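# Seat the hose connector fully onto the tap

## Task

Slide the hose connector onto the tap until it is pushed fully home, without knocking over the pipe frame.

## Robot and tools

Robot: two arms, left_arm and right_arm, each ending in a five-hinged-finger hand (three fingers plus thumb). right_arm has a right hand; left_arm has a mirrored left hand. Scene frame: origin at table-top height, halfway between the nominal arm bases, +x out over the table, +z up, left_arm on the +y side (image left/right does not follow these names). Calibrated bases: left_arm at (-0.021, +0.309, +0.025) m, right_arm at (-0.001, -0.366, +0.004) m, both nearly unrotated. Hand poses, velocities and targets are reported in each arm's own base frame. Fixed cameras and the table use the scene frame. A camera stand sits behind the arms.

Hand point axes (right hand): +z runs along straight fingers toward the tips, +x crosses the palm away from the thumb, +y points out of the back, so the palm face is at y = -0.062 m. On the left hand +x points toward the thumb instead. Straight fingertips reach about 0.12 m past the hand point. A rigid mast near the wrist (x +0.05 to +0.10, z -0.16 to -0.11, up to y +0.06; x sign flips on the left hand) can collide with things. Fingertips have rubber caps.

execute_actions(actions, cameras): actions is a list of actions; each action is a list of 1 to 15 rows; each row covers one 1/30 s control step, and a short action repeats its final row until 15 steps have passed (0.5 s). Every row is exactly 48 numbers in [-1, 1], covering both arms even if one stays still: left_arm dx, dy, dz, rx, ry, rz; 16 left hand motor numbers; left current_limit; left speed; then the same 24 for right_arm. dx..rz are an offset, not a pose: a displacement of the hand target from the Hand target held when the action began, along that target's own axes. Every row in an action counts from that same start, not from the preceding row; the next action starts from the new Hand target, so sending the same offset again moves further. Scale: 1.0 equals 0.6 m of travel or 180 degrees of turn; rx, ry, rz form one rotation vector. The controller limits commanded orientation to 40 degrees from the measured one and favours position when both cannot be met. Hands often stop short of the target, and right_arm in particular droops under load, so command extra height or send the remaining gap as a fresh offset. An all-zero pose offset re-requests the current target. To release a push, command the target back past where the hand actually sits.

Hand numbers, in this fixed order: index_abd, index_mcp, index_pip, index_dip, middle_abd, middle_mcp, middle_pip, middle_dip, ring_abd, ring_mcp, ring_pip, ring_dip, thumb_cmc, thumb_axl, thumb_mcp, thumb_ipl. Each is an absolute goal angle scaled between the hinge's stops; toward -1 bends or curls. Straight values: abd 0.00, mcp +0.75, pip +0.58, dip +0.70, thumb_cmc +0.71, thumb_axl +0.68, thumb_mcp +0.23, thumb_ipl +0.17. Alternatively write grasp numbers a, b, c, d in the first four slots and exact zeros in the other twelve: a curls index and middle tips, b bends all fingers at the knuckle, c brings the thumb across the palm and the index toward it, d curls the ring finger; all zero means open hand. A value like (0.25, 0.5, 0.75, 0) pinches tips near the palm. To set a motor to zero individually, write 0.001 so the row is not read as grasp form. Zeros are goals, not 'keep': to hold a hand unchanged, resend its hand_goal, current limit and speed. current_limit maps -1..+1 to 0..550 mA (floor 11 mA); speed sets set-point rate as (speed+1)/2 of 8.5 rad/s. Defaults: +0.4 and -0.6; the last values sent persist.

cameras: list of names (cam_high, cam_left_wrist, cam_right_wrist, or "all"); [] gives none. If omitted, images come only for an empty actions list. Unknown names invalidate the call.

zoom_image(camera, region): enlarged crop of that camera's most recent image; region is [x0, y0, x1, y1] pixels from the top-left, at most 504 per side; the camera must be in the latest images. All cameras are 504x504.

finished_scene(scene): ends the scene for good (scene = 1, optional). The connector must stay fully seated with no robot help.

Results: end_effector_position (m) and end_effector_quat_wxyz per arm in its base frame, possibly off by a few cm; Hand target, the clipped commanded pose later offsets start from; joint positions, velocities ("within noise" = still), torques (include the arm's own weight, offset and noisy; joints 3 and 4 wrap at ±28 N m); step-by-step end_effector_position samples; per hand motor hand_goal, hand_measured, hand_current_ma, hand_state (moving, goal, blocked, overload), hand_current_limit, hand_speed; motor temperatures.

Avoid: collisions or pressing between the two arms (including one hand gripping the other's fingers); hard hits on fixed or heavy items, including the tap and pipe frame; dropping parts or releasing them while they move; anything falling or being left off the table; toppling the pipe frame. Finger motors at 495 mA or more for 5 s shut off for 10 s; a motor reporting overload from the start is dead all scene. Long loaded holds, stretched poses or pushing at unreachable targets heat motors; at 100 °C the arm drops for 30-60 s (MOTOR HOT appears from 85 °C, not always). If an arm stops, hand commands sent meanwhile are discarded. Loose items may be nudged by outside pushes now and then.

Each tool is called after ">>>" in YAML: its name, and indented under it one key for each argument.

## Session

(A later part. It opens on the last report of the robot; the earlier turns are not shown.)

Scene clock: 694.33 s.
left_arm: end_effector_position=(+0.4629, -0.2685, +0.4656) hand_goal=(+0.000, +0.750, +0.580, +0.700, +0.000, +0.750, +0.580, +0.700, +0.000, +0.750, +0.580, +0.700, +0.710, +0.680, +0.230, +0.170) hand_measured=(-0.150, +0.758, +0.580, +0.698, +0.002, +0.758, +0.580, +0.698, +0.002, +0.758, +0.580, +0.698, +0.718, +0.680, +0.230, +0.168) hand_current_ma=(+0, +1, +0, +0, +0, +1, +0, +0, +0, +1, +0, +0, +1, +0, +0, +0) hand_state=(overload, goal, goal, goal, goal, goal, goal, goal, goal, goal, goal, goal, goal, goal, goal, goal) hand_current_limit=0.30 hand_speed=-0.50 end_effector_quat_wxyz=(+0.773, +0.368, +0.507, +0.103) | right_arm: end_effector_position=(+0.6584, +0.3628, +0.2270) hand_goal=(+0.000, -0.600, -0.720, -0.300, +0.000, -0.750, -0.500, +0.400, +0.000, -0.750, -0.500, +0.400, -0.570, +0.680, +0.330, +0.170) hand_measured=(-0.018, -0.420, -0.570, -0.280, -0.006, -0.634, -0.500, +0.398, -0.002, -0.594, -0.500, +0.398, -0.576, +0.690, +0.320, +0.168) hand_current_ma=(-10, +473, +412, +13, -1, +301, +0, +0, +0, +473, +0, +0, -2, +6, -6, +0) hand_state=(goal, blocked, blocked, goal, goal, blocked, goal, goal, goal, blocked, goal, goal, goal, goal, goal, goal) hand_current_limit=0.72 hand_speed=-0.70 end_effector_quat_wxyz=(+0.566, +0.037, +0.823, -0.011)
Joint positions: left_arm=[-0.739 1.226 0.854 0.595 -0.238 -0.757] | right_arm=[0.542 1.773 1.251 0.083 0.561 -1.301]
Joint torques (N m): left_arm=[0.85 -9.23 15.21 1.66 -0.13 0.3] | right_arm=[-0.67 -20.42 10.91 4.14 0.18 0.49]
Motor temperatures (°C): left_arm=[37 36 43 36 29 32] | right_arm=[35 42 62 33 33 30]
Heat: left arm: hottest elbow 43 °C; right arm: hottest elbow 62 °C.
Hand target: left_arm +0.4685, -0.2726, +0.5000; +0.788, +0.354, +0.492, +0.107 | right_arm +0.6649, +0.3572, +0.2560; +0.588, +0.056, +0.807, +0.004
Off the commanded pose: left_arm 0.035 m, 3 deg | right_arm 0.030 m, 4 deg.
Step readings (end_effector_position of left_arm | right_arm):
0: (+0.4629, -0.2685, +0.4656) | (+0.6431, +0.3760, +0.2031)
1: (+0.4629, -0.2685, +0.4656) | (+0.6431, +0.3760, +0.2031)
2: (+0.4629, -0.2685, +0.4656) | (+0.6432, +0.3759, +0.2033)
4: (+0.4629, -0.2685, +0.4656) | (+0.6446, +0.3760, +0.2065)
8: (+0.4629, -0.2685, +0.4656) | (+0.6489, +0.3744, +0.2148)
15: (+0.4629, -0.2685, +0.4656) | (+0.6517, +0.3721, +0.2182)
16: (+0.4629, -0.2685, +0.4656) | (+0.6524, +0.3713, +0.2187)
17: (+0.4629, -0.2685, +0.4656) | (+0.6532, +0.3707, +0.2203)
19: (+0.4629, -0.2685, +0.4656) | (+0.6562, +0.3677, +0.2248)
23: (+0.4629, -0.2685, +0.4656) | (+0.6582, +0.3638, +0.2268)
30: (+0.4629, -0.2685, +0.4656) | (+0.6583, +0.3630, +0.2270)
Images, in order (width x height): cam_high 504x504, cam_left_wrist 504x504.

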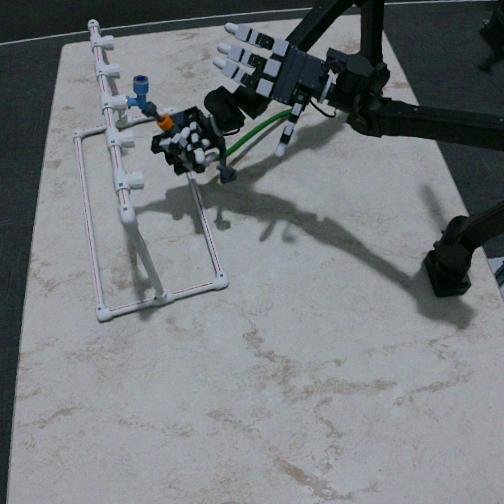

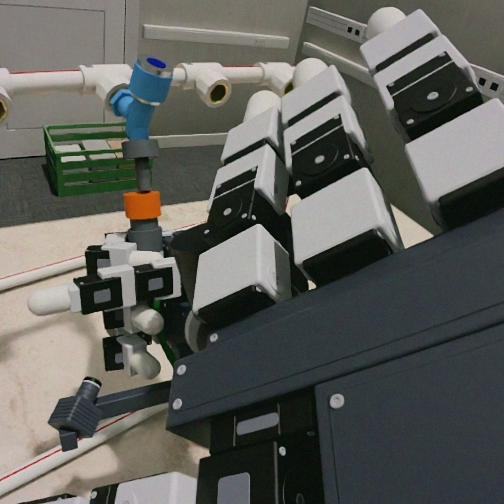

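>>> zoom_image:
  camera: "cam_high"
  region: [150, 106, 176, 132]

>>> zoom_image:
  camera: "cam_left_wrist"
  region: [120, 165, 170, 215]

Scaled by 19.385 from the camera's 504x504 image, which has a finer 720x720 frame.

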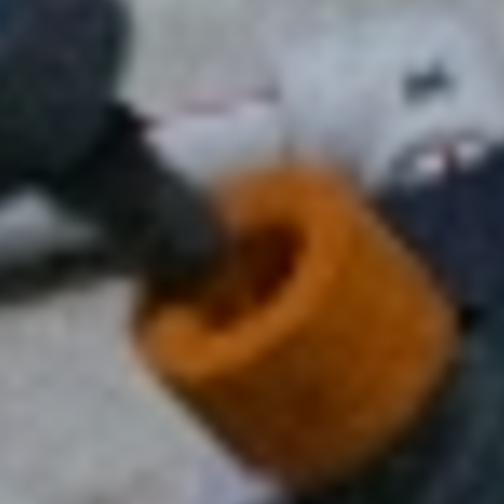

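Scaled by 10.080 from the camera's 504x504 image, which has a finer 720x720 frame.

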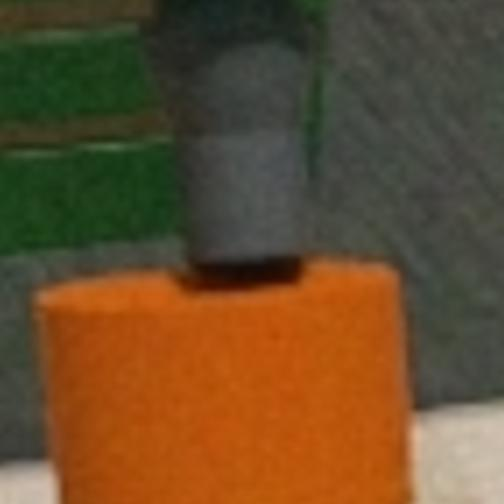

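>>> execute_actions:
  actions:
    - [[0,0,0,0,0,0, 0,0.75,0.58,0.7, 0,0.75,0.58,0.7, 0,0.75,0.58,0.7, 0.71,0.68,0.23,0.17, 0.3,-0.5, 0.0132,-0.0067,0.0065,0,0,0, 0,-0.6,-0.72,-0.3, 0,-0.75,-0.5,0.4, 0,-0.75,-0.5,0.4, -0.57,0.68,0.33,0.17, 0.72,-0.7]]
  cameras: ["cam_high","cam_left_wrist"]

>>> zoom_image:
  camera: "cam_high"
  region: [146, 102, 178, 134]

>>> zoom_image:
  camera: "cam_left_wrist"
  region: [110, 140, 180, 220]

Scene clock: 697.93 s.
left_arm: end_effector_position=(+0.4629, -0.2685, +0.4656) hand_goal=(+0.000, +0.750, +0.580, +0.700, +0.000, +0.750, +0.580, +0.700, +0.000, +0.750, +0.580, +0.700, +0.710, +0.680, +0.230, +0.170) hand_measured=(-0.150, +0.758, +0.580, +0.698, +0.002, +0.758, +0.580, +0.698, +0.002, +0.758, +0.580, +0.698, +0.718, +0.680, +0.230, +0.168) hand_current_ma=(+0, +1, +0, +0, +0, +1, +0, +0, +0, +1, +0, +0, +1, +0, +0, +0) hand_state=(overload, goal, goal, goal, goal, goal, goal, goal, goal, goal, goal, goal, goal, goal, goal, goal) hand_current_limit=0.30 hand_speed=-0.50 end_effector_quat_wxyz=(+0.773, +0.368, +0.507, +0.103) | right_arm: end_effector_position=(+0.6586, +0.3606, +0.2273) hand_goal=(+0.000, -0.600, -0.720, -0.300, +0.000, -0.750, -0.500, +0.400, +0.000, -0.750, -0.500, +0.400, -0.570, +0.680, +0.330, +0.170) hand_measured=(-0.020, -0.420, -0.570, -0.280, -0.006, -0.634, -0.500, +0.398, -0.002, -0.594, -0.500, +0.398, -0.576, +0.690, +0.320, +0.168) hand_current_ma=(-10, +473, +412, +13, -1, +301, +0, +0, +0, +473, +0, +0, -2, +6, -6, +0) hand_state=(goal, blocked, blocked, goal, goal, blocked, goal, goal, goal, blocked, goal, goal, goal, goal, goal, goal) hand_current_limit=0.72 hand_speed=-0.70 end_effector_quat_wxyz=(+0.571, +0.038, +0.820, -0.008)
Joint positions: left_arm=[-0.739 1.226 0.854 0.595 -0.238 -0.757] | right_arm=[0.538 1.773 1.241 0.111 0.556 -1.305]
Joint torques (N m): left_arm=[0.85 -9.29 15.21 1.66 -0.12 0.3] | right_arm=[-0.97 -19.49 10.66 4.26 0.13 0.48]
Motor temperatures (°C): left_arm=[37 36 43 36 29 32] | right_arm=[35 42 61 33 33 30]
Heat: left arm: hottest elbow 43 °C; right arm: hottest elbow 61 °C.
Hand target: left_arm +0.4685, -0.2726, +0.5000; +0.788, +0.354, +0.492, +0.107 | right_arm +0.6658, +0.3537, +0.2469; +0.588, +0.056, +0.807, +0.004
Off the commanded pose: left_arm 0.035 m, 3 deg | right_arm 0.022 m, 3 deg.
Step readings (end_effector_position of left_arm | right_arm):
0: (+0.4629, -0.2685, +0.4656) | (+0.6583, +0.3628, +0.2268)
1: (+0.4629, -0.2685, +0.4656) | (+0.6583, +0.3628, +0.2269)
2: (+0.4629, -0.2685, +0.4656) | (+0.6583, +0.3626, +0.2268)
4: (+0.4629, -0.2685, +0.4656) | (+0.6582, +0.3623, +0.2271)
8: (+0.4629, -0.2685, +0.4656) | (+0.6586, +0.3609, +0.2272)
15: (+0.4629, -0.2685, +0.4656) | (+0.6587, +0.3605, +0.2273)
Images, in order (width x height): cam_high 504x504, cam_left_wrist 504x504.

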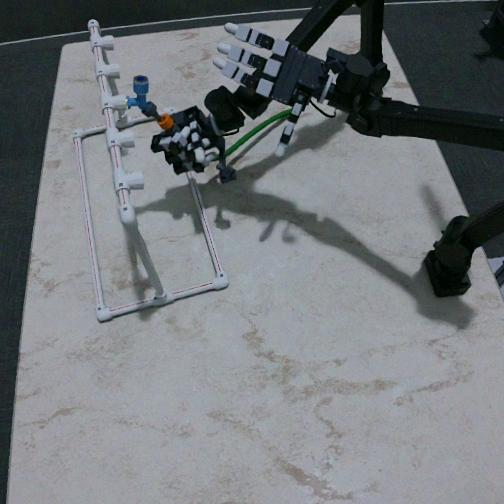

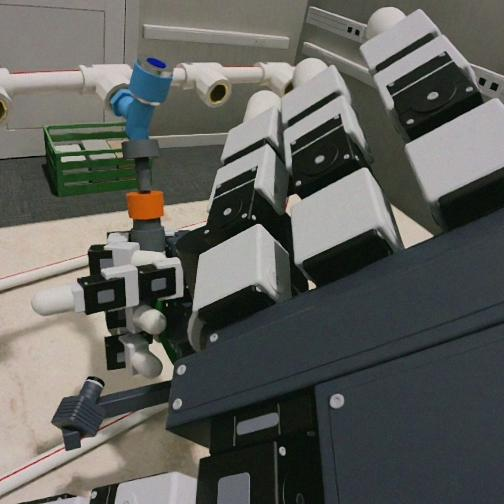

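Scaled by 15.750 from the camera's 504x504 image, which has a finer 720x720 frame.

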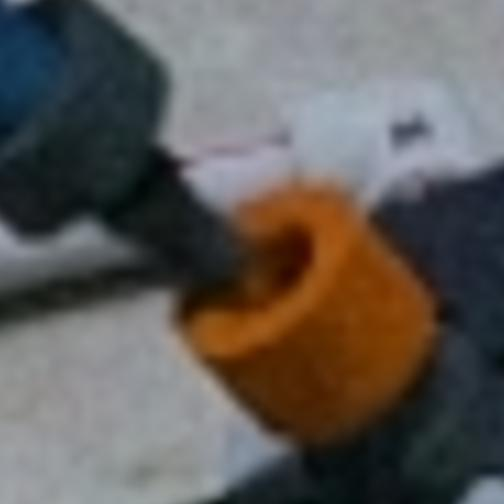

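Scaled by 6.300 from the camera's 504x504 image, which has a finer 720x720 frame.

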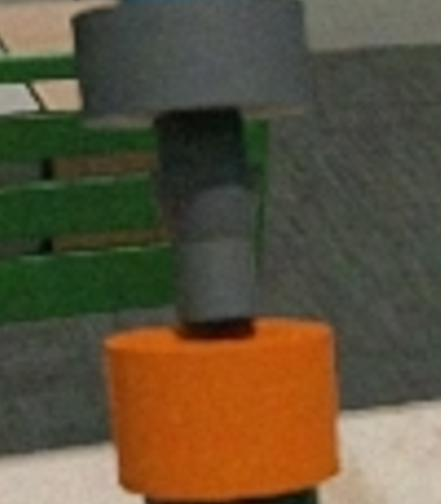

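>>> execute_actions:
  actions:
    - [[0,0,0,0,0,0, 0,0.75,0.58,0.7, 0,0.75,0.58,0.7, 0,0.75,0.58,0.7, 0.71,0.68,0.23,0.17, 0.3,-0.5, 0.0018,-0.0045,0.015,0.0011,0.0111,-0.0007, 0,-0.6,-0.72,-0.3, 0,-0.75,-0.5,0.4, 0,-0.75,-0.5,0.4, -0.57,0.68,0.33,0.17, 0.72,-0.7]]
  cameras: ["cam_high","cam_left_wrist"]

>>> zoom_image:
  camera: "cam_high"
  region: [146, 102, 178, 134]

>>> zoom_image:
  camera: "cam_left_wrist"
  region: [110, 140, 180, 220]

Scene clock: 700.20 s.
left_arm: end_effector_position=(+0.4629, -0.2685, +0.4656) hand_goal=(+0.000, +0.750, +0.580, +0.700, +0.000, +0.750, +0.580, +0.700, +0.000, +0.750, +0.580, +0.700, +0.710, +0.680, +0.230, +0.170) hand_measured=(-0.150, +0.758, +0.580, +0.698, +0.002, +0.758, +0.580, +0.698, +0.002, +0.758, +0.580, +0.698, +0.718, +0.680, +0.230, +0.168) hand_current_ma=(+0, +1, +0, +0, +0, +1, +0, +0, +0, +1, +0, +0, +1, +0, +0, +0) hand_state=(overload, goal, goal, goal, goal, goal, goal, goal, goal, goal, goal, goal, goal, goal, goal, goal) hand_current_limit=0.30 hand_speed=-0.50 end_effector_quat_wxyz=(+0.773, +0.368, +0.507, +0.103) | right_arm: end_effector_position=(+0.6626, +0.3525, +0.2247) hand_goal=(+0.000, -0.600, -0.720, -0.300, +0.000, -0.750, -0.500, +0.400, +0.000, -0.750, -0.500, +0.400, -0.570, +0.680, +0.330, +0.170) hand_measured=(-0.020, -0.420, -0.570, -0.280, -0.006, -0.634, -0.500, +0.398, -0.002, -0.594, -0.500, +0.398, -0.576, +0.690, +0.320, +0.168) hand_current_ma=(-10, +473, +412, +13, -1, +301, +0, +0, +0, +473, +0, +0, -2, +6, -6, +0) hand_state=(goal, blocked, blocked, goal, goal, blocked, goal, goal, goal, blocked, goal, goal, goal, goal, goal, goal) hand_current_limit=0.72 hand_speed=-0.70 end_effector_quat_wxyz=(+0.566, +0.039, +0.823, -0.007)
Joint positions: left_arm=[-0.739 1.226 0.854 0.595 -0.238 -0.757] | right_arm=[0.521 1.773 1.241 0.101 0.538 -1.305]
Joint torques (N m): left_arm=[0.79 -9.29 15.21 1.66 -0.12 0.29] | right_arm=[-0.56 -18.61 13.03 2.3 0.11 0.59]
Motor temperatures (°C): left_arm=[37 36 44 36 29 32] | right_arm=[35 43 60 33 33 30]
Heat: left arm: hottest elbow 44 °C; right arm: hottest elbow 60 °C.
Hand target: left_arm +0.4685, -0.2726, +0.5000; +0.788, +0.354, +0.492, +0.107 | right_arm +0.6738, +0.3506, +0.2429; +0.574, +0.056, +0.817, +0.003
Off the commanded pose: left_arm 0.035 m, 3 deg | right_arm 0.021 m, 3 deg.
Step readings (end_effector_position of left_arm | right_arm):
0: (+0.4629, -0.2685, +0.4656) | (+0.6586, +0.3606, +0.2273)
1: (+0.4629, -0.2685, +0.4656) | (+0.6587, +0.3605, +0.2272)
2: (+0.4629, -0.2685, +0.4656) | (+0.6586, +0.3607, +0.2272)
4: (+0.4629, -0.2685, +0.4656) | (+0.6590, +0.3603, +0.2271)
8: (+0.4629, -0.2685, +0.4656) | (+0.6612, +0.3559, +0.2264)
15: (+0.4629, -0.2685, +0.4656) | (+0.6626, +0.3526, +0.2248)
Images, in order (width x height): cam_high 504x504, cam_left_wrist 504x504.

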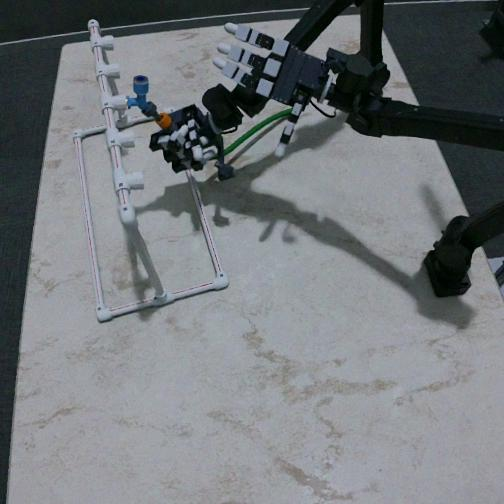

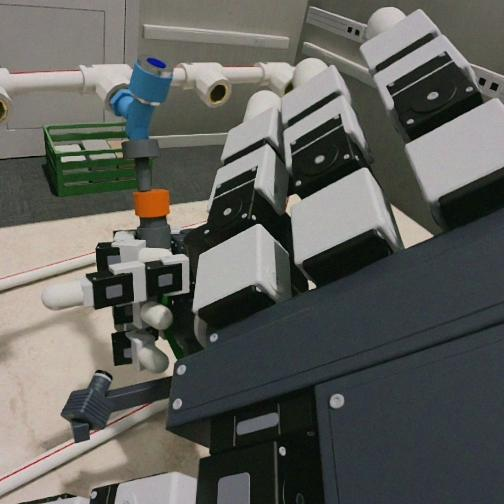

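Scaled by 15.750 from the camera's 504x504 image, which has a finer 720x720 frame.

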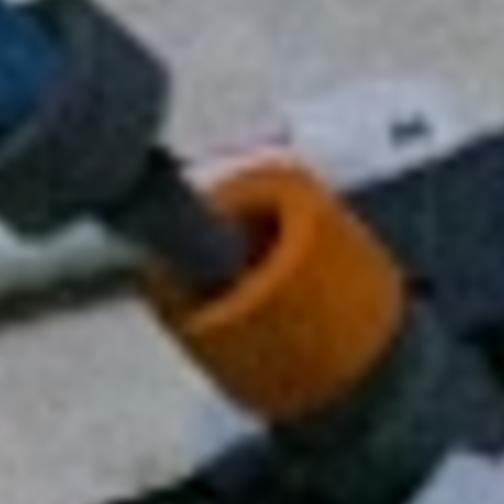

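Scaled by 6.300 from the camera's 504x504 image, which has a finer 720x720 frame.

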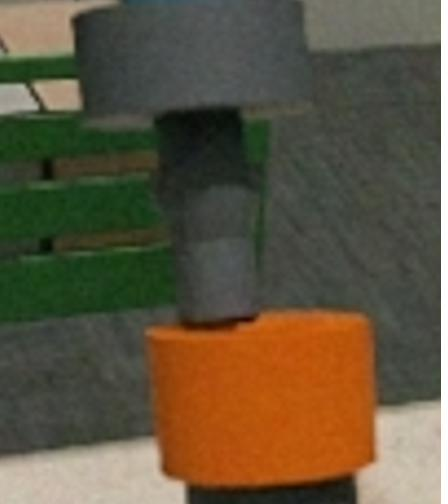

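>>> execute_actions:
  actions:
    - [[0,0,0,0,0,0, 0,0.75,0.58,0.7, 0,0.75,0.58,0.7, 0,0.75,0.58,0.7, 0.71,0.68,0.23,0.17, 0.3,-0.5, 0.0015,0.0161,-0.001,0.0009,0.0095,-0.0006, 0,-0.6,-0.72,-0.3, 0,-0.75,-0.5,0.4, 0,-0.75,-0.5,0.4, -0.57,0.68,0.33,0.17, 0.72,-0.7]]
  cameras: ["cam_high","cam_left_wrist"]

>>> zoom_image:
  camera: "cam_high"
  region: [146, 102, 178, 134]

>>> zoom_image:
  camera: "cam_left_wrist"
  region: [110, 140, 180, 220]

Scene clock: 702.17 s.
left_arm: end_effector_position=(+0.4629, -0.2685, +0.4656) hand_goal=(+0.000, +0.750, +0.580, +0.700, +0.000, +0.750, +0.580, +0.700, +0.000, +0.750, +0.580, +0.700, +0.710, +0.680, +0.230, +0.170) hand_measured=(-0.150, +0.758, +0.580, +0.698, +0.002, +0.758, +0.580, +0.698, +0.002, +0.758, +0.580, +0.698, +0.718, +0.680, +0.230, +0.168) hand_current_ma=(+0, +1, +0, +0, +0, +1, +0, +0, +0, +1, +0, +0, +1, +0, +0, +0) hand_state=(overload, goal, goal, goal, goal, goal, goal, goal, goal, goal, goal, goal, goal, goal, goal, goal) hand_current_limit=0.30 hand_speed=-0.50 end_effector_quat_wxyz=(+0.773, +0.368, +0.507, +0.103) | right_arm: end_effector_position=(+0.6594, +0.3497, +0.2111) hand_goal=(+0.000, -0.600, -0.720, -0.300, +0.000, -0.750, -0.500, +0.400, +0.000, -0.750, -0.500, +0.400, -0.570, +0.680, +0.330, +0.170) hand_measured=(-0.020, -0.420, -0.570, -0.280, -0.006, -0.634, -0.500, +0.398, -0.002, -0.594, -0.500, +0.398, -0.576, +0.690, +0.320, +0.168) hand_current_ma=(-10, +473, +412, +13, -1, +301, +0, +0, +0, +473, +0, +0, -2, +6, -6, +0) hand_state=(goal, blocked, blocked, goal, goal, blocked, goal, goal, goal, blocked, goal, goal, goal, goal, goal, goal) hand_current_limit=0.72 hand_speed=-0.70 end_effector_quat_wxyz=(+0.546, +0.038, +0.837, -0.016)
Joint positions: left_arm=[-0.739 1.226 0.854 0.595 -0.238 -0.757] | right_arm=[0.521 1.773 1.241 0.041 0.54 -1.288]
Joint torques (N m): left_arm=[0.91 -9.23 15.21 1.66 -0.12 0.29] | right_arm=[0.32 -18.32 15.2 2.24 0.33 0.6]
Motor temperatures (°C): left_arm=[37 36 44 36 29 32] | right_arm=[35 43 60 33 33 30]
Heat: left arm: hottest elbow 44 °C; right arm: hottest elbow 60 °C.
Hand target: left_arm +0.4685, -0.2726, +0.5000; +0.788, +0.354, +0.492, +0.107 | right_arm +0.6739, +0.3603, +0.2431; +0.562, +0.056, +0.825, +0.002
Off the commanded pose: left_arm 0.035 m, 3 deg | right_arm 0.037 m, 4 deg.
Step readings (end_effector_position of left_arm | right_arm):
0: (+0.4629, -0.2685, +0.4656) | (+0.6626, +0.3525, +0.2247)
1: (+0.4629, -0.2685, +0.4656) | (+0.6625, +0.3525, +0.2245)
2: (+0.4629, -0.2685, +0.4656) | (+0.6622, +0.3523, +0.2232)
4: (+0.4629, -0.2685, +0.4656) | (+0.6614, +0.3517, +0.2196)
8: (+0.4629, -0.2685, +0.4656) | (+0.6599, +0.3504, +0.2132)
15: (+0.4629, -0.2685, +0.4656) | (+0.6594, +0.3498, +0.2113)
Images, in order (width x height): cam_high 504x504, cam_left_wrist 504x504.

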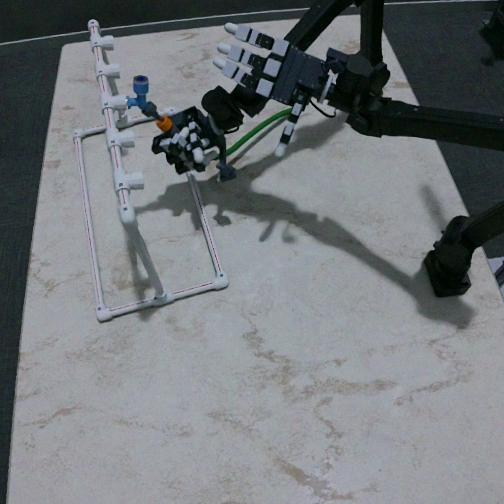

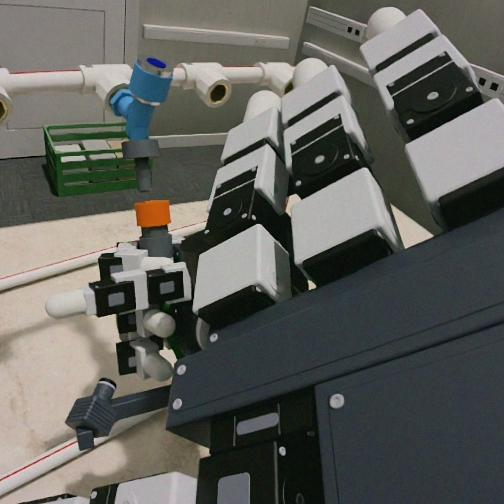

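Scaled by 15.750 from the camera's 504x504 image, which has a finer 720x720 frame.

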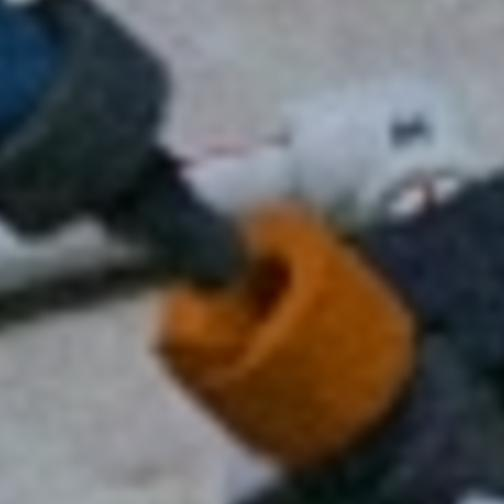

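Scaled by 6.300 from the camera's 504x504 image, which has a finer 720x720 frame.

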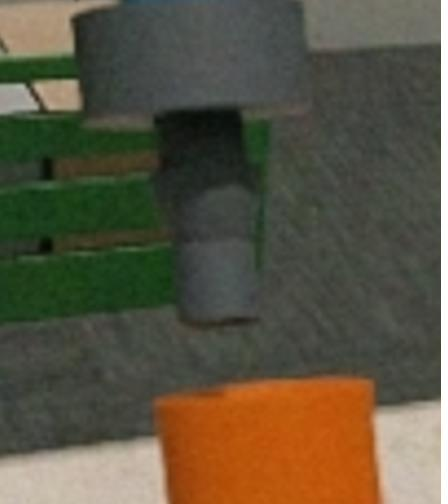

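>>> execute_actions:
  actions:
    - [[0,0,0,0,0,0, 0,0.75,0.58,0.7, 0,0.75,0.58,0.7, 0,0.75,0.58,0.7, 0.71,0.68,0.23,0.17, 0.3,-0.5, 0.0017,0.0183,-0.0012,0,0,0, 0,-0.6,-0.72,-0.3, 0,-0.75,-0.5,0.4, 0,-0.75,-0.5,0.4, -0.57,0.68,0.33,0.17, 0.72,-0.7],[0,0,0,0,0,0, 0,0.75,0.58,0.7, 0,0.75,0.58,0.7, 0,0.75,0.58,0.7, 0.71,0.68,0.23,0.17, 0.3,-0.5, 0.0017,0.0183,-0.0012,0,0,0, 0,-0.6,-0.72,-0.3, 0,-0.75,-0.5,0.4, 0,-0.75,-0.5,0.4, -0.57,0.68,0.33,0.17, 0.72,-0.7],[0,0,0,0,0,0, 0,0.75,0.58,0.7, 0,0.75,0.58,0.7, 0,0.75,0.58,0.7, 0.71,0.68,0.23,0.17, 0.3,-0.5, 0.0017,0.0183,-0.0012,0,0,0, 0,-0.6,-0.72,-0.3, 0,-0.75,-0.5,0.4, 0,-0.75,-0.5,0.4, -0.57,0.68,0.33,0.17, 0.72,-0.7],[0,0,0,0,0,0, 0,0.75,0.58,0.7, 0,0.75,0.58,0.7, 0,0.75,0.58,0.7, 0.71,0.68,0.23,0.17, 0.3,-0.5, 0.0017,0.0183,-0.0012,0,0,0, 0,-0.6,-0.72,-0.3, 0,-0.75,-0.5,0.4, 0,-0.75,-0.5,0.4, -0.57,0.68,0.33,0.17, 0.72,-0.7],[0,0,0,0,0,0, 0,0.75,0.58,0.7, 0,0.75,0.58,0.7, 0,0.75,0.58,0.7, 0.71,0.68,0.23,0.17, 0.3,-0.5, 0,0,0,0,0,0, 0,-0.6,-0.72,-0.3, 0,-0.75,-0.5,0.4, 0,-0.75,-0.5,0.4, -0.57,0.68,0.33,0.17, 0.72,-0.7]]
  cameras: ["cam_high","cam_left_wrist"]

>>> zoom_image:
  camera: "cam_high"
  region: [146, 102, 178, 134]

>>> zoom_image:
  camera: "cam_left_wrist"
  region: [110, 140, 180, 220]

Scene clock: 704.77 s.
left_arm: end_effector_position=(+0.4629, -0.2685, +0.4656) hand_goal=(+0.000, +0.750, +0.580, +0.700, +0.000, +0.750, +0.580, +0.700, +0.000, +0.750, +0.580, +0.700, +0.710, +0.680, +0.230, +0.170) hand_measured=(-0.150, +0.758, +0.580, +0.698, +0.002, +0.758, +0.580, +0.698, +0.002, +0.758, +0.580, +0.698, +0.718, +0.680, +0.230, +0.168) hand_current_ma=(+0, +1, +0, +0, +0, +1, +0, +0, +0, +1, +0, +0, +1, +0, +0, +0) hand_state=(overload, goal, goal, goal, goal, goal, goal, goal, goal, goal, goal, goal, goal, goal, goal, goal) hand_current_limit=0.30 hand_speed=-0.50 end_effector_quat_wxyz=(+0.773, +0.368, +0.507, +0.103) | right_arm: end_effector_position=(+0.6585, +0.3542, +0.2139) hand_goal=(+0.000, -0.600, -0.720, -0.300, +0.000, -0.750, -0.500, +0.400, +0.000, -0.750, -0.500, +0.400, -0.570, +0.680, +0.330, +0.170) hand_measured=(-0.020, -0.420, -0.570, -0.280, -0.006, -0.634, -0.500, +0.398, -0.002, -0.594, -0.500, +0.398, -0.576, +0.690, +0.320, +0.168) hand_current_ma=(-10, +473, +412, +13, -1, +301, +0, +0, +0, +473, +0, +0, -2, +6, -6, +0) hand_state=(goal, blocked, blocked, goal, goal, blocked, goal, goal, goal, blocked, goal, goal, goal, goal, goal, goal) hand_current_limit=0.72 hand_speed=-0.70 end_effector_quat_wxyz=(+0.546, +0.037, +0.837, -0.017)
Joint positions: left_arm=[-0.739 1.226 0.854 0.595 -0.238 -0.757] | right_arm=[0.529 1.773 1.249 0.032 0.546 -1.286]
Joint torques (N m): left_arm=[0.91 -9.29 15.21 1.66 -0.13 0.29] | right_arm=[-0.21 -18.2 14.68 2.58 0.03 0.63]
Motor temperatures (°C): left_arm=[37 36 44 36 29 32] | right_arm=[35 43 60 33 33 30]
Heat: left arm: hottest elbow 44 °C; right arm: hottest elbow 60 °C.
Hand target: left_arm +0.4685, -0.2726, +0.5000; +0.788, +0.354, +0.492, +0.107 | right_arm +0.6738, +0.3603, +0.2429; +0.562, +0.056, +0.825, +0.002
Off the commanded pose: left_arm 0.035 m, 3 deg | right_arm 0.034 m, 4 deg.
Step readings (end_effector_position of left_arm | right_arm):
0: (+0.4629, -0.2685, +0.4656) | (+0.6594, +0.3497, +0.2111)
1: (+0.4629, -0.2685, +0.4656) | (+0.6594, +0.3495, +0.2111)
2: (+0.4629, -0.2685, +0.4656) | (+0.6596, +0.3496, +0.2116)
4: (+0.4629, -0.2685, +0.4656) | (+0.6592, +0.3517, +0.2129)
8: (+0.4629, -0.2685, +0.4656) | (+0.6588, +0.3536, +0.2139)
15: (+0.4629, -0.2685, +0.4656) | (+0.6586, +0.3542, +0.2139)
Images, in order (width x height): cam_high 504x504, cam_left_wrist 504x504.

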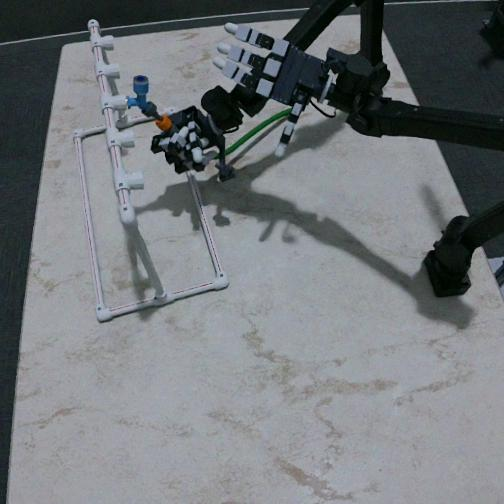

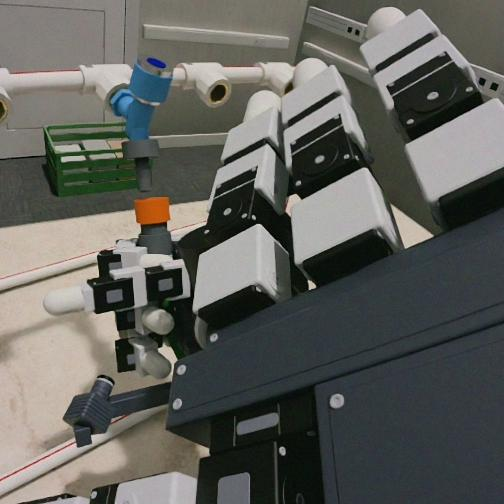

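Scaled by 15.750 from the camera's 504x504 image, which has a finer 720x720 frame.

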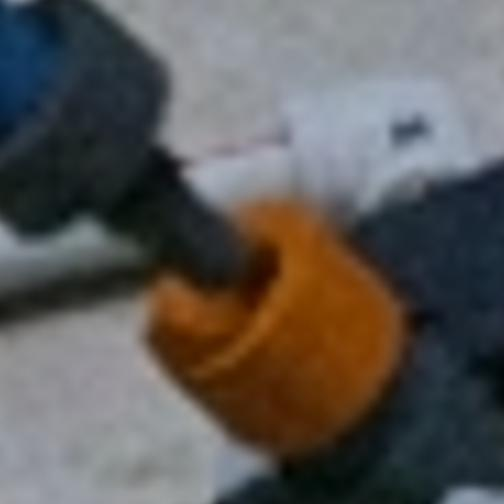

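Scaled by 6.300 from the camera's 504x504 image, which has a finer 720x720 frame.

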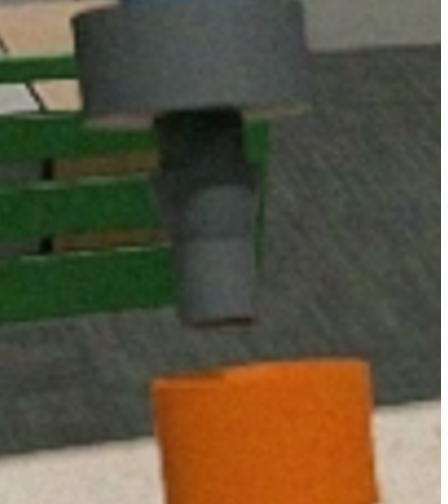

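>>> execute_actions:
  actions:
    - [[0,0,0,0,0,0, 0,0.75,0.58,0.7, 0,0.75,0.58,0.7, 0,0.75,0.58,0.7, 0.71,0.68,0.23,0.17, 0.3,-0.5, 0,0,0,0,0,0, 0,-0.6,-0.72,-0.3, 0,-0.75,-0.5,0.4, 0,-0.75,-0.5,0.4, -0.57,0.68,0.0,0.17, 0.72,-0.7]]
    - [[0,0,0,0,0,0, 0,0.75,0.58,0.7, 0,0.75,0.58,0.7, 0,0.75,0.58,0.7, 0.71,0.68,0.23,0.17, 0.3,-0.5, 0,0,0,0,0,0, 0,-0.6,-0.72,-0.3, 0,-0.75,-0.5,0.4, 0,-0.75,-0.5,0.4, -0.57,0.68,-0.15,0.17, 0.72,-0.7]]
  cameras: ["cam_high","cam_left_wrist","cam_right_wrist"]

>>> zoom_image:
  camera: "cam_left_wrist"
  region: [80, 140, 200, 260]

>>> zoom_image:
  camera: "cam_left_wrist"
  region: [40, 190, 200, 390]

>>> zoom_image:
  camera: "cam_right_wrist"
  region: [304, 225, 504, 425]

Scene clock: 707.50 s.
left_arm: end_effector_position=(+0.4629, -0.2685, +0.4656) hand_goal=(+0.000, +0.750, +0.580, +0.700, +0.000, +0.750, +0.580, +0.700, +0.000, +0.750, +0.580, +0.700, +0.710, +0.680, +0.230, +0.170) hand_measured=(-0.150, +0.758, +0.580, +0.698, +0.002, +0.758, +0.580, +0.698, +0.002, +0.758, +0.580, +0.698, +0.718, +0.680, +0.230, +0.168) hand_current_ma=(+0, +1, +0, +0, +0, +1, +0, +0, +0, +1, +0, +0, +1, +0, +0, +0) hand_state=(overload, goal, goal, goal, goal, goal, goal, goal, goal, goal, goal, goal, goal, goal, goal, goal) hand_current_limit=0.30 hand_speed=-0.50 end_effector_quat_wxyz=(+0.773, +0.368, +0.507, +0.103) | right_arm: end_effector_position=(+0.6585, +0.3542, +0.2139) hand_goal=(+0.000, -0.600, -0.720, -0.300, +0.000, -0.750, -0.500, +0.400, +0.000, -0.750, -0.500, +0.400, -0.570, +0.680, -0.150, +0.170) hand_measured=(-0.036, -0.428, -0.572, -0.298, -0.006, -0.634, -0.500, +0.398, -0.002, -0.594, -0.500, +0.398, -0.586, +0.694, -0.096, +0.168) hand_current_ma=(-29, +473, +407, +0, -1, +301, +0, +0, +0, +473, +0, +0, -10, +10, +114, +0) hand_state=(blocked, blocked, blocked, goal, goal, blocked, goal, goal, goal, blocked, goal, goal, goal, goal, blocked, goal) hand_current_limit=0.72 hand_speed=-0.70 end_effector_quat_wxyz=(+0.546, +0.037, +0.837, -0.017)
Joint positions: left_arm=[-0.739 1.226 0.854 0.595 -0.238 -0.757] | right_arm=[0.529 1.773 1.249 0.032 0.546 -1.286]
Joint torques (N m): left_arm=[0.91 -9.29 15.21 1.65 -0.12 0.3] | right_arm=[-0.21 -18.32 14.64 2.58 0.05 0.61]
Motor temperatures (°C): left_arm=[37 36 45 36 29 32] | right_arm=[35 43 60 33 33 30]
Heat: left arm: hottest elbow 45 °C; right arm: hottest elbow 60 °C.
Hand target: left_arm +0.4685, -0.2726, +0.5000; +0.788, +0.354, +0.492, +0.107 | right_arm +0.6738, +0.3603, +0.2429; +0.562, +0.056, +0.825, +0.002
Off the commanded pose: left_arm 0.035 m, 3 deg | right_arm 0.033 m, 4 deg.
Step readings (end_effector_position of left_arm | right_arm):
0: (+0.4629, -0.2685, +0.4656) | (+0.6585, +0.3542, +0.2139)
1: (+0.4629, -0.2685, +0.4656) | (+0.6585, +0.3542, +0.2139)
2: (+0.4629, -0.2685, +0.4656) | (+0.6585, +0.3542, +0.2139)
4: (+0.4629, -0.2685, +0.4656) | (+0.6585, +0.3542, +0.2139)
8: (+0.4629, -0.2685, +0.4656) | (+0.6585, +0.3542, +0.2139)
15: (+0.4629, -0.2685, +0.4656) | (+0.6585, +0.3542, +0.2139)
16: (+0.4629, -0.2685, +0.4656) | (+0.6585, +0.3542, +0.2139)
17: (+0.4629, -0.2685, +0.4656) | (+0.6585, +0.3542, +0.2139)
19: (+0.4629, -0.2685, +0.4656) | (+0.6585, +0.3542, +0.2139)
23: (+0.4629, -0.2685, +0.4656) | (+0.6585, +0.3542, +0.2139)
30: (+0.4629, -0.2685, +0.4656) | (+0.6585, +0.3542, +0.2139)

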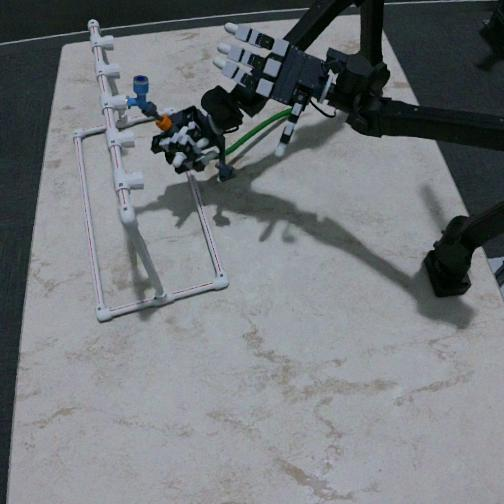

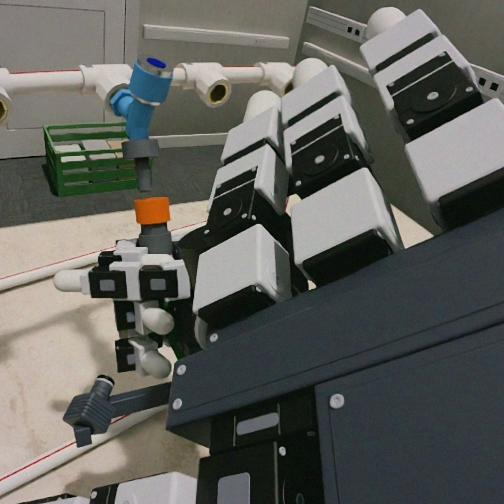

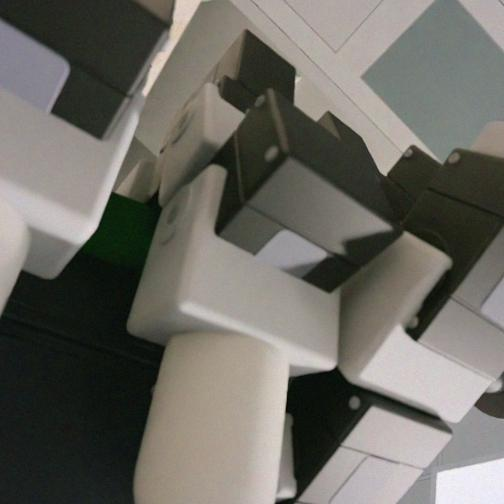

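Scaled by 4.200 from the camera's 504x504 image, which has a finer 720x720 frame.

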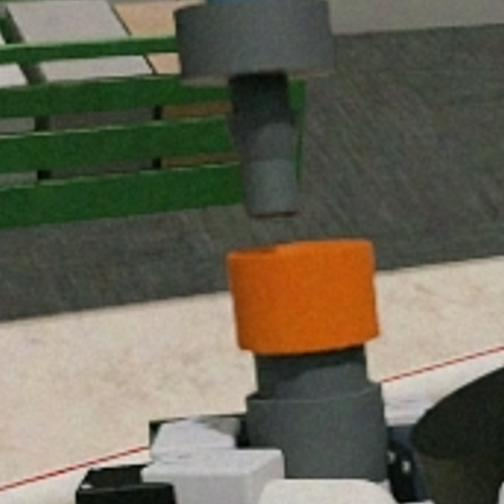

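Scaled by 2.520 from the camera's 504x504 image, which has a finer 720x720 frame.

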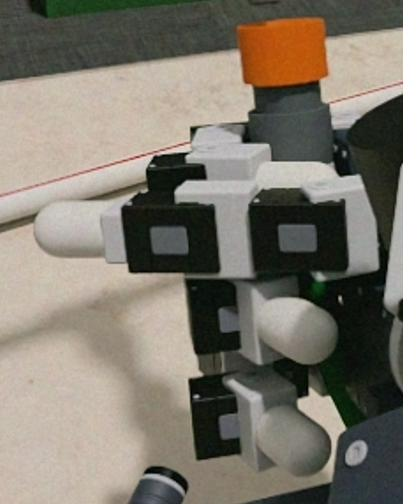

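Scaled by 2.520 from the camera's 504x504 image, which has a finer 720x720 frame.

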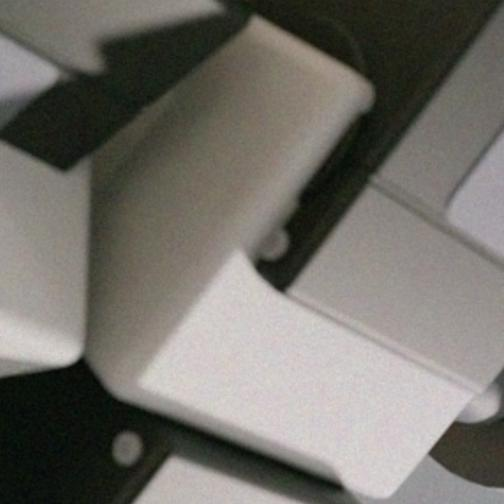

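>>> execute_actions:
  actions:
    - [[0,0,0,0,0,0, 0,0.75,0.58,0.7, 0,0.75,0.58,0.7, 0,0.75,0.58,0.7, 0.71,0.68,0.23,0.17, 0.3,-0.5, 0.0048,0.0243,-0.0077,0,0,0, 0,-0.6,-0.72,-0.3, 0,-0.75,-0.5,0.4, 0,-0.75,-0.5,0.4, -0.57,0.68,-0.15,0.17, 0.72,-0.7],[0,0,0,0,0,0, 0,0.75,0.58,0.7, 0,0.75,0.58,0.7, 0,0.75,0.58,0.7, 0.71,0.68,0.23,0.17, 0.3,-0.5, 0.0048,0.0243,-0.0077,0,0,0, 0,-0.6,-0.72,-0.3, 0,-0.75,-0.5,0.4, 0,-0.75,-0.5,0.4, -0.57,0.68,-0.15,0.17, 0.72,-0.7],[0,0,0,0,0,0, 0,0.75,0.58,0.7, 0,0.75,0.58,0.7, 0,0.75,0.58,0.7, 0.71,0.68,0.23,0.17, 0.3,-0.5, 0.0048,0.0243,-0.0077,0,0,0, 0,-0.6,-0.72,-0.3, 0,-0.75,-0.5,0.4, 0,-0.75,-0.5,0.4, -0.57,0.68,-0.15,0.17, 0.72,-0.7],[0,0,0,0,0,0, 0,0.75,0.58,0.7, 0,0.75,0.58,0.7, 0,0.75,0.58,0.7, 0.71,0.68,0.23,0.17, 0.3,-0.5, 0.0048,0.0243,-0.0077,0,0,0, 0,-0.6,-0.72,-0.3, 0,-0.75,-0.5,0.4, 0,-0.75,-0.5,0.4, -0.57,0.68,-0.15,0.17, 0.72,-0.7],[0,0,0,0,0,0, 0,0.75,0.58,0.7, 0,0.75,0.58,0.7, 0,0.75,0.58,0.7, 0.71,0.68,0.23,0.17, 0.3,-0.5, 0.0034,0.0095,-0.0068,0,0,0, 0,-0.6,-0.72,-0.3, 0,-0.75,-0.5,0.4, 0,-0.75,-0.5,0.4, -0.57,0.68,-0.15,0.17, 0.72,-0.7]]
  cameras: ["cam_high","cam_left_wrist"]

>>> zoom_image:
  camera: "cam_high"
  region: [146, 102, 178, 134]

>>> zoom_image:
  camera: "cam_left_wrist"
  region: [100, 140, 180, 220]

Scene clock: 709.30 s.
left_arm: end_effector_position=(+0.4629, -0.2685, +0.4656) hand_goal=(+0.000, +0.750, +0.580, +0.700, +0.000, +0.750, +0.580, +0.700, +0.000, +0.750, +0.580, +0.700, +0.710, +0.680, +0.230, +0.170) hand_measured=(-0.150, +0.758, +0.580, +0.698, +0.002, +0.758, +0.580, +0.698, +0.002, +0.758, +0.580, +0.698, +0.718, +0.680, +0.230, +0.168) hand_current_ma=(+0, +1, +0, +0, +0, +1, +0, +0, +0, +1, +0, +0, +1, +0, +0, +0) hand_state=(overload, goal, goal, goal, goal, goal, goal, goal, goal, goal, goal, goal, goal, goal, goal, goal) hand_current_limit=0.30 hand_speed=-0.50 end_effector_quat_wxyz=(+0.773, +0.368, +0.507, +0.103) | right_arm: end_effector_position=(+0.6575, +0.3554, +0.2135) hand_goal=(+0.000, -0.600, -0.720, -0.300, +0.000, -0.750, -0.500, +0.400, +0.000, -0.750, -0.500, +0.400, -0.570, +0.680, -0.150, +0.170) hand_measured=(-0.036, -0.428, -0.572, -0.298, -0.006, -0.634, -0.500, +0.398, -0.002, -0.594, -0.500, +0.398, -0.586, +0.694, -0.096, +0.168) hand_current_ma=(-30, +473, +407, +0, -1, +301, +0, +0, +0, +473, +0, +0, -10, +10, +114, +0) hand_state=(blocked, blocked, blocked, goal, goal, blocked, goal, goal, goal, blocked, goal, goal, goal, goal, blocked, goal) hand_current_limit=0.72 hand_speed=-0.70 end_effector_quat_wxyz=(+0.546, +0.038, +0.836, -0.020)
Joint positions: left_arm=[-0.739 1.226 0.854 0.595 -0.238 -0.757] | right_arm=[0.534 1.773 1.249 0.03 0.557 -1.284]
Joint torques (N m): left_arm=[0.85 -9.29 15.23 1.66 -0.13 0.29] | right_arm=[0.5 -18.32 14.6 2.55 0.07 0.67]
Motor temperatures (°C): left_arm=[37 36 45 36 29 32] | right_arm=[35 43 60 33 33 30]
Heat: left arm: hottest elbow 45 °C; right arm: hottest elbow 60 °C.
Hand target: left_arm +0.4685, -0.2726, +0.5000; +0.788, +0.354, +0.492, +0.107 | right_arm +0.6698, +0.3663, +0.2429; +0.562, +0.056, +0.825, +0.002
Off the commanded pose: left_arm 0.035 m, 3 deg | right_arm 0.034 m, 4 deg.
Step readings (end_effector_position of left_arm | right_arm):
0: (+0.4629, -0.2685, +0.4656) | (+0.6585, +0.3542, +0.2139)
1: (+0.4629, -0.2685, +0.4656) | (+0.6585, +0.3542, +0.2139)
2: (+0.4629, -0.2685, +0.4656) | (+0.6587, +0.3539, +0.2139)
4: (+0.4629, -0.2685, +0.4656) | (+0.6587, +0.3533, +0.2136)
8: (+0.4629, -0.2685, +0.4656) | (+0.6575, +0.3554, +0.2135)
15: (+0.4629, -0.2685, +0.4656) | (+0.6575, +0.3554, +0.2135)
Images, in order (width x height): cam_high 504x504, cam_left_wrist 504x504.

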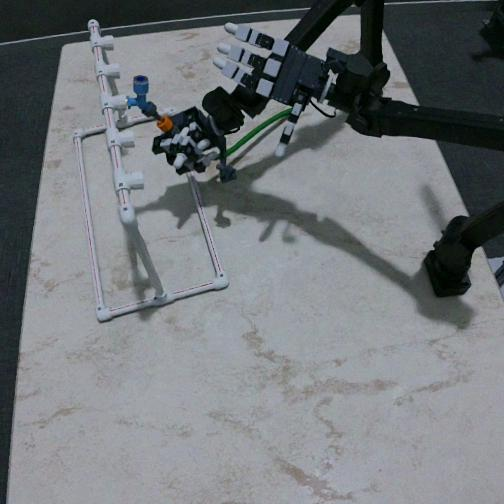

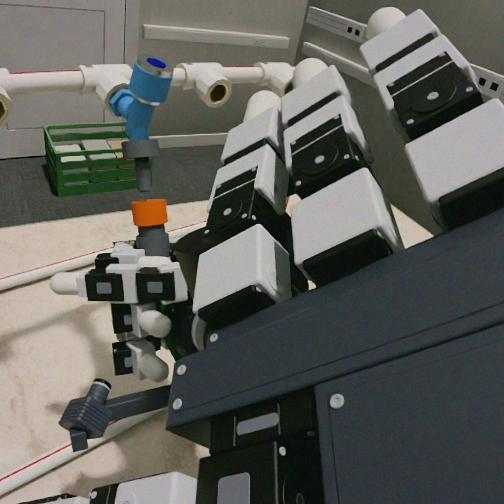

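Scaled by 15.750 from the camera's 504x504 image, which has a finer 720x720 frame.

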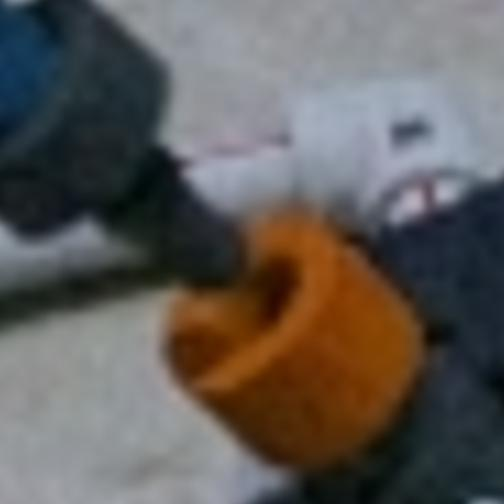

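Scaled by 6.300 from the camera's 504x504 image, which has a finer 720x720 frame.

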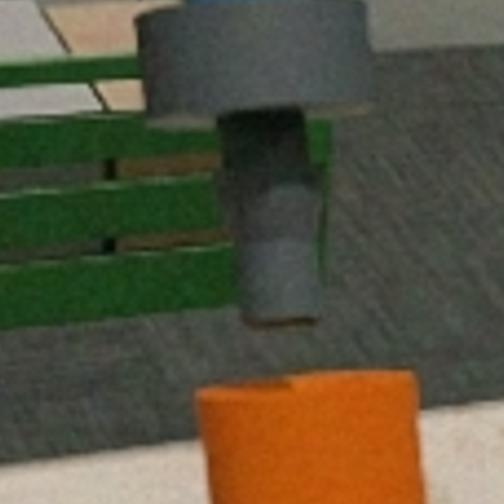

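>>> execute_actions:
  actions:
    - [[0,0,0,0,0,0, 0,0.75,0.58,0.7, 0,0.75,0.58,0.7, 0,0.75,0.58,0.7, 0.71,0.68,0.23,0.17, 0.3,-0.5, 0.0023,0.0195,-0.0065,0,0,0, 0,-0.6,-0.72,-0.3, 0,-0.75,-0.5,0.4, 0,-0.75,-0.5,0.4, -0.57,0.68,-0.15,0.17, 0.72,-0.7],[0,0,0,0,0,0, 0,0.75,0.58,0.7, 0,0.75,0.58,0.7, 0,0.75,0.58,0.7, 0.71,0.68,0.23,0.17, 0.3,-0.5, 0.0023,0.0195,-0.0065,0,0,0, 0,-0.6,-0.72,-0.3, 0,-0.75,-0.5,0.4, 0,-0.75,-0.5,0.4, -0.57,0.68,-0.15,0.17, 0.72,-0.7],[0,0,0,0,0,0, 0,0.75,0.58,0.7, 0,0.75,0.58,0.7, 0,0.75,0.58,0.7, 0.71,0.68,0.23,0.17, 0.3,-0.5, 0.0023,0.0195,-0.0065,0,0,0, 0,-0.6,-0.72,-0.3, 0,-0.75,-0.5,0.4, 0,-0.75,-0.5,0.4, -0.57,0.68,-0.15,0.17, 0.72,-0.7],[0,0,0,0,0,0, 0,0.75,0.58,0.7, 0,0.75,0.58,0.7, 0,0.75,0.58,0.7, 0.71,0.68,0.23,0.17, 0.3,-0.5, 0.0023,0.0195,-0.0065,0,0,0, 0,-0.6,-0.72,-0.3, 0,-0.75,-0.5,0.4, 0,-0.75,-0.5,0.4, -0.57,0.68,-0.15,0.17, 0.72,-0.7],[0,0,0,0,0,0, 0,0.75,0.58,0.7, 0,0.75,0.58,0.7, 0,0.75,0.58,0.7, 0.71,0.68,0.23,0.17, 0.3,-0.5, 0.0023,0.0195,-0.0065,0,0,0, 0,-0.6,-0.72,-0.3, 0,-0.75,-0.5,0.4, 0,-0.75,-0.5,0.4, -0.57,0.68,-0.15,0.17, 0.72,-0.7],[0,0,0,0,0,0, 0,0.75,0.58,0.7, 0,0.75,0.58,0.7, 0,0.75,0.58,0.7, 0.71,0.68,0.23,0.17, 0.3,-0.5, 0.001,0.0063,-0.0057,0,0,0, 0,-0.6,-0.72,-0.3, 0,-0.75,-0.5,0.4, 0,-0.75,-0.5,0.4, -0.57,0.68,-0.15,0.17, 0.72,-0.7]]
  cameras: ["cam_high","cam_left_wrist"]

>>> zoom_image:
  camera: "cam_high"
  region: [146, 102, 178, 134]

>>> zoom_image:
  camera: "cam_left_wrist"
  region: [100, 140, 180, 220]

Scene clock: 711.40 s.
left_arm: end_effector_position=(+0.4629, -0.2685, +0.4656) hand_goal=(+0.000, +0.750, +0.580, +0.700, +0.000, +0.750, +0.580, +0.700, +0.000, +0.750, +0.580, +0.700, +0.710, +0.680, +0.230, +0.170) hand_measured=(-0.150, +0.758, +0.580, +0.698, +0.002, +0.758, +0.580, +0.698, +0.002, +0.758, +0.580, +0.698, +0.718, +0.680, +0.230, +0.168) hand_current_ma=(+0, +1, +0, +0, +0, +1, +0, +0, +0, +1, +0, +0, +1, +0, +0, +0) hand_state=(overload, goal, goal, goal, goal, goal, goal, goal, goal, goal, goal, goal, goal, goal, goal, goal) hand_current_limit=0.30 hand_speed=-0.50 end_effector_quat_wxyz=(+0.773, +0.368, +0.507, +0.103) | right_arm: end_effector_position=(+0.6536, +0.3615, +0.2128) hand_goal=(+0.000, -0.600, -0.720, -0.300, +0.000, -0.750, -0.500, +0.400, +0.000, -0.750, -0.500, +0.400, -0.570, +0.680, -0.150, +0.170) hand_measured=(-0.036, -0.428, -0.572, -0.298, -0.006, -0.634, -0.500, +0.398, -0.002, -0.594, -0.500, +0.398, -0.586, +0.694, -0.096, +0.168) hand_current_ma=(-30, +473, +407, +0, -1, +301, +0, +0, +0, +473, +0, +0, -10, +10, +114, +0) hand_state=(blocked, blocked, blocked, goal, goal, blocked, goal, goal, goal, blocked, goal, goal, goal, goal, blocked, goal) hand_current_limit=0.72 hand_speed=-0.70 end_effector_quat_wxyz=(+0.546, +0.037, +0.837, -0.020)
Joint positions: left_arm=[-0.739 1.226 0.854 0.595 -0.238 -0.757] | right_arm=[0.546 1.773 1.249 0.025 0.565 -1.28]
Joint torques (N m): left_arm=[0.85 -9.23 15.23 1.66 -0.12 0.29] | right_arm=[-0.15 -18.49 14.6 2.56 0.07 0.66]
Motor temperatures (°C): left_arm=[37 36 45 36 29 32] | right_arm=[35 43 60 33 33 31]
Heat: left arm: hottest elbow 45 °C; right arm: hottest elbow 60 °C.
Hand target: left_arm +0.4685, -0.2726, +0.5000; +0.788, +0.354, +0.492, +0.107 | right_arm +0.6667, +0.3705, +0.2438; +0.562, +0.056, +0.825, +0.002
Off the commanded pose: left_arm 0.035 m, 3 deg | right_arm 0.035 m, 4 deg.
Step readings (end_effector_position of left_arm | right_arm):
0: (+0.4629, -0.2685, +0.4656) | (+0.6574, +0.3555, +0.2135)
1: (+0.4629, -0.2685, +0.4656) | (+0.6575, +0.3555, +0.2135)
2: (+0.4629, -0.2685, +0.4656) | (+0.6574, +0.3555, +0.2135)
4: (+0.4629, -0.2685, +0.4656) | (+0.6570, +0.3559, +0.2133)
8: (+0.4629, -0.2685, +0.4656) | (+0.6543, +0.3603, +0.2128)
15: (+0.4629, -0.2685, +0.4656) | (+0.6536, +0.3615, +0.2128)
Images, in order (width x height): cam_high 504x504, cam_left_wrist 504x504.

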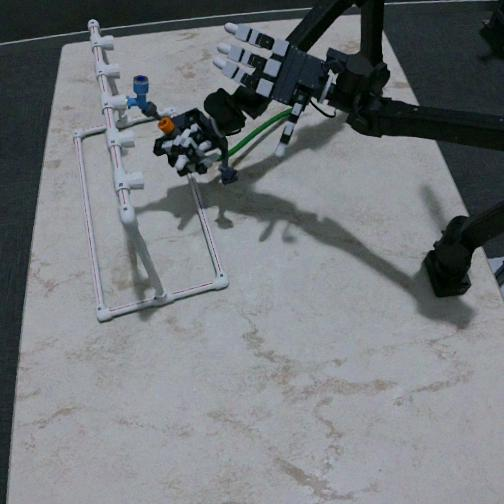

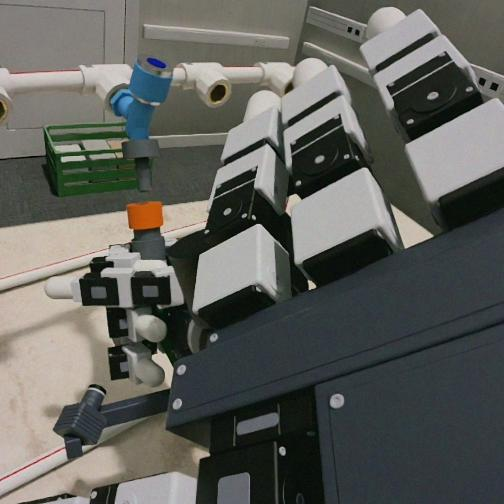

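Scaled by 15.750 from the camera's 504x504 image, which has a finer 720x720 frame.

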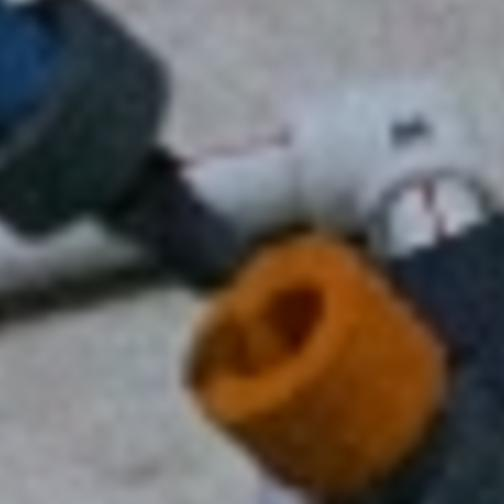

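Scaled by 6.300 from the camera's 504x504 image, which has a finer 720x720 frame.

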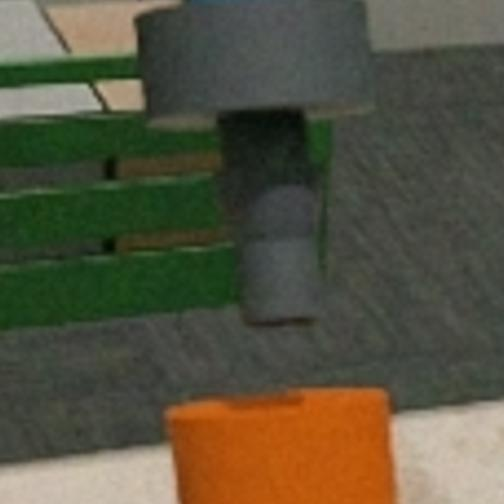

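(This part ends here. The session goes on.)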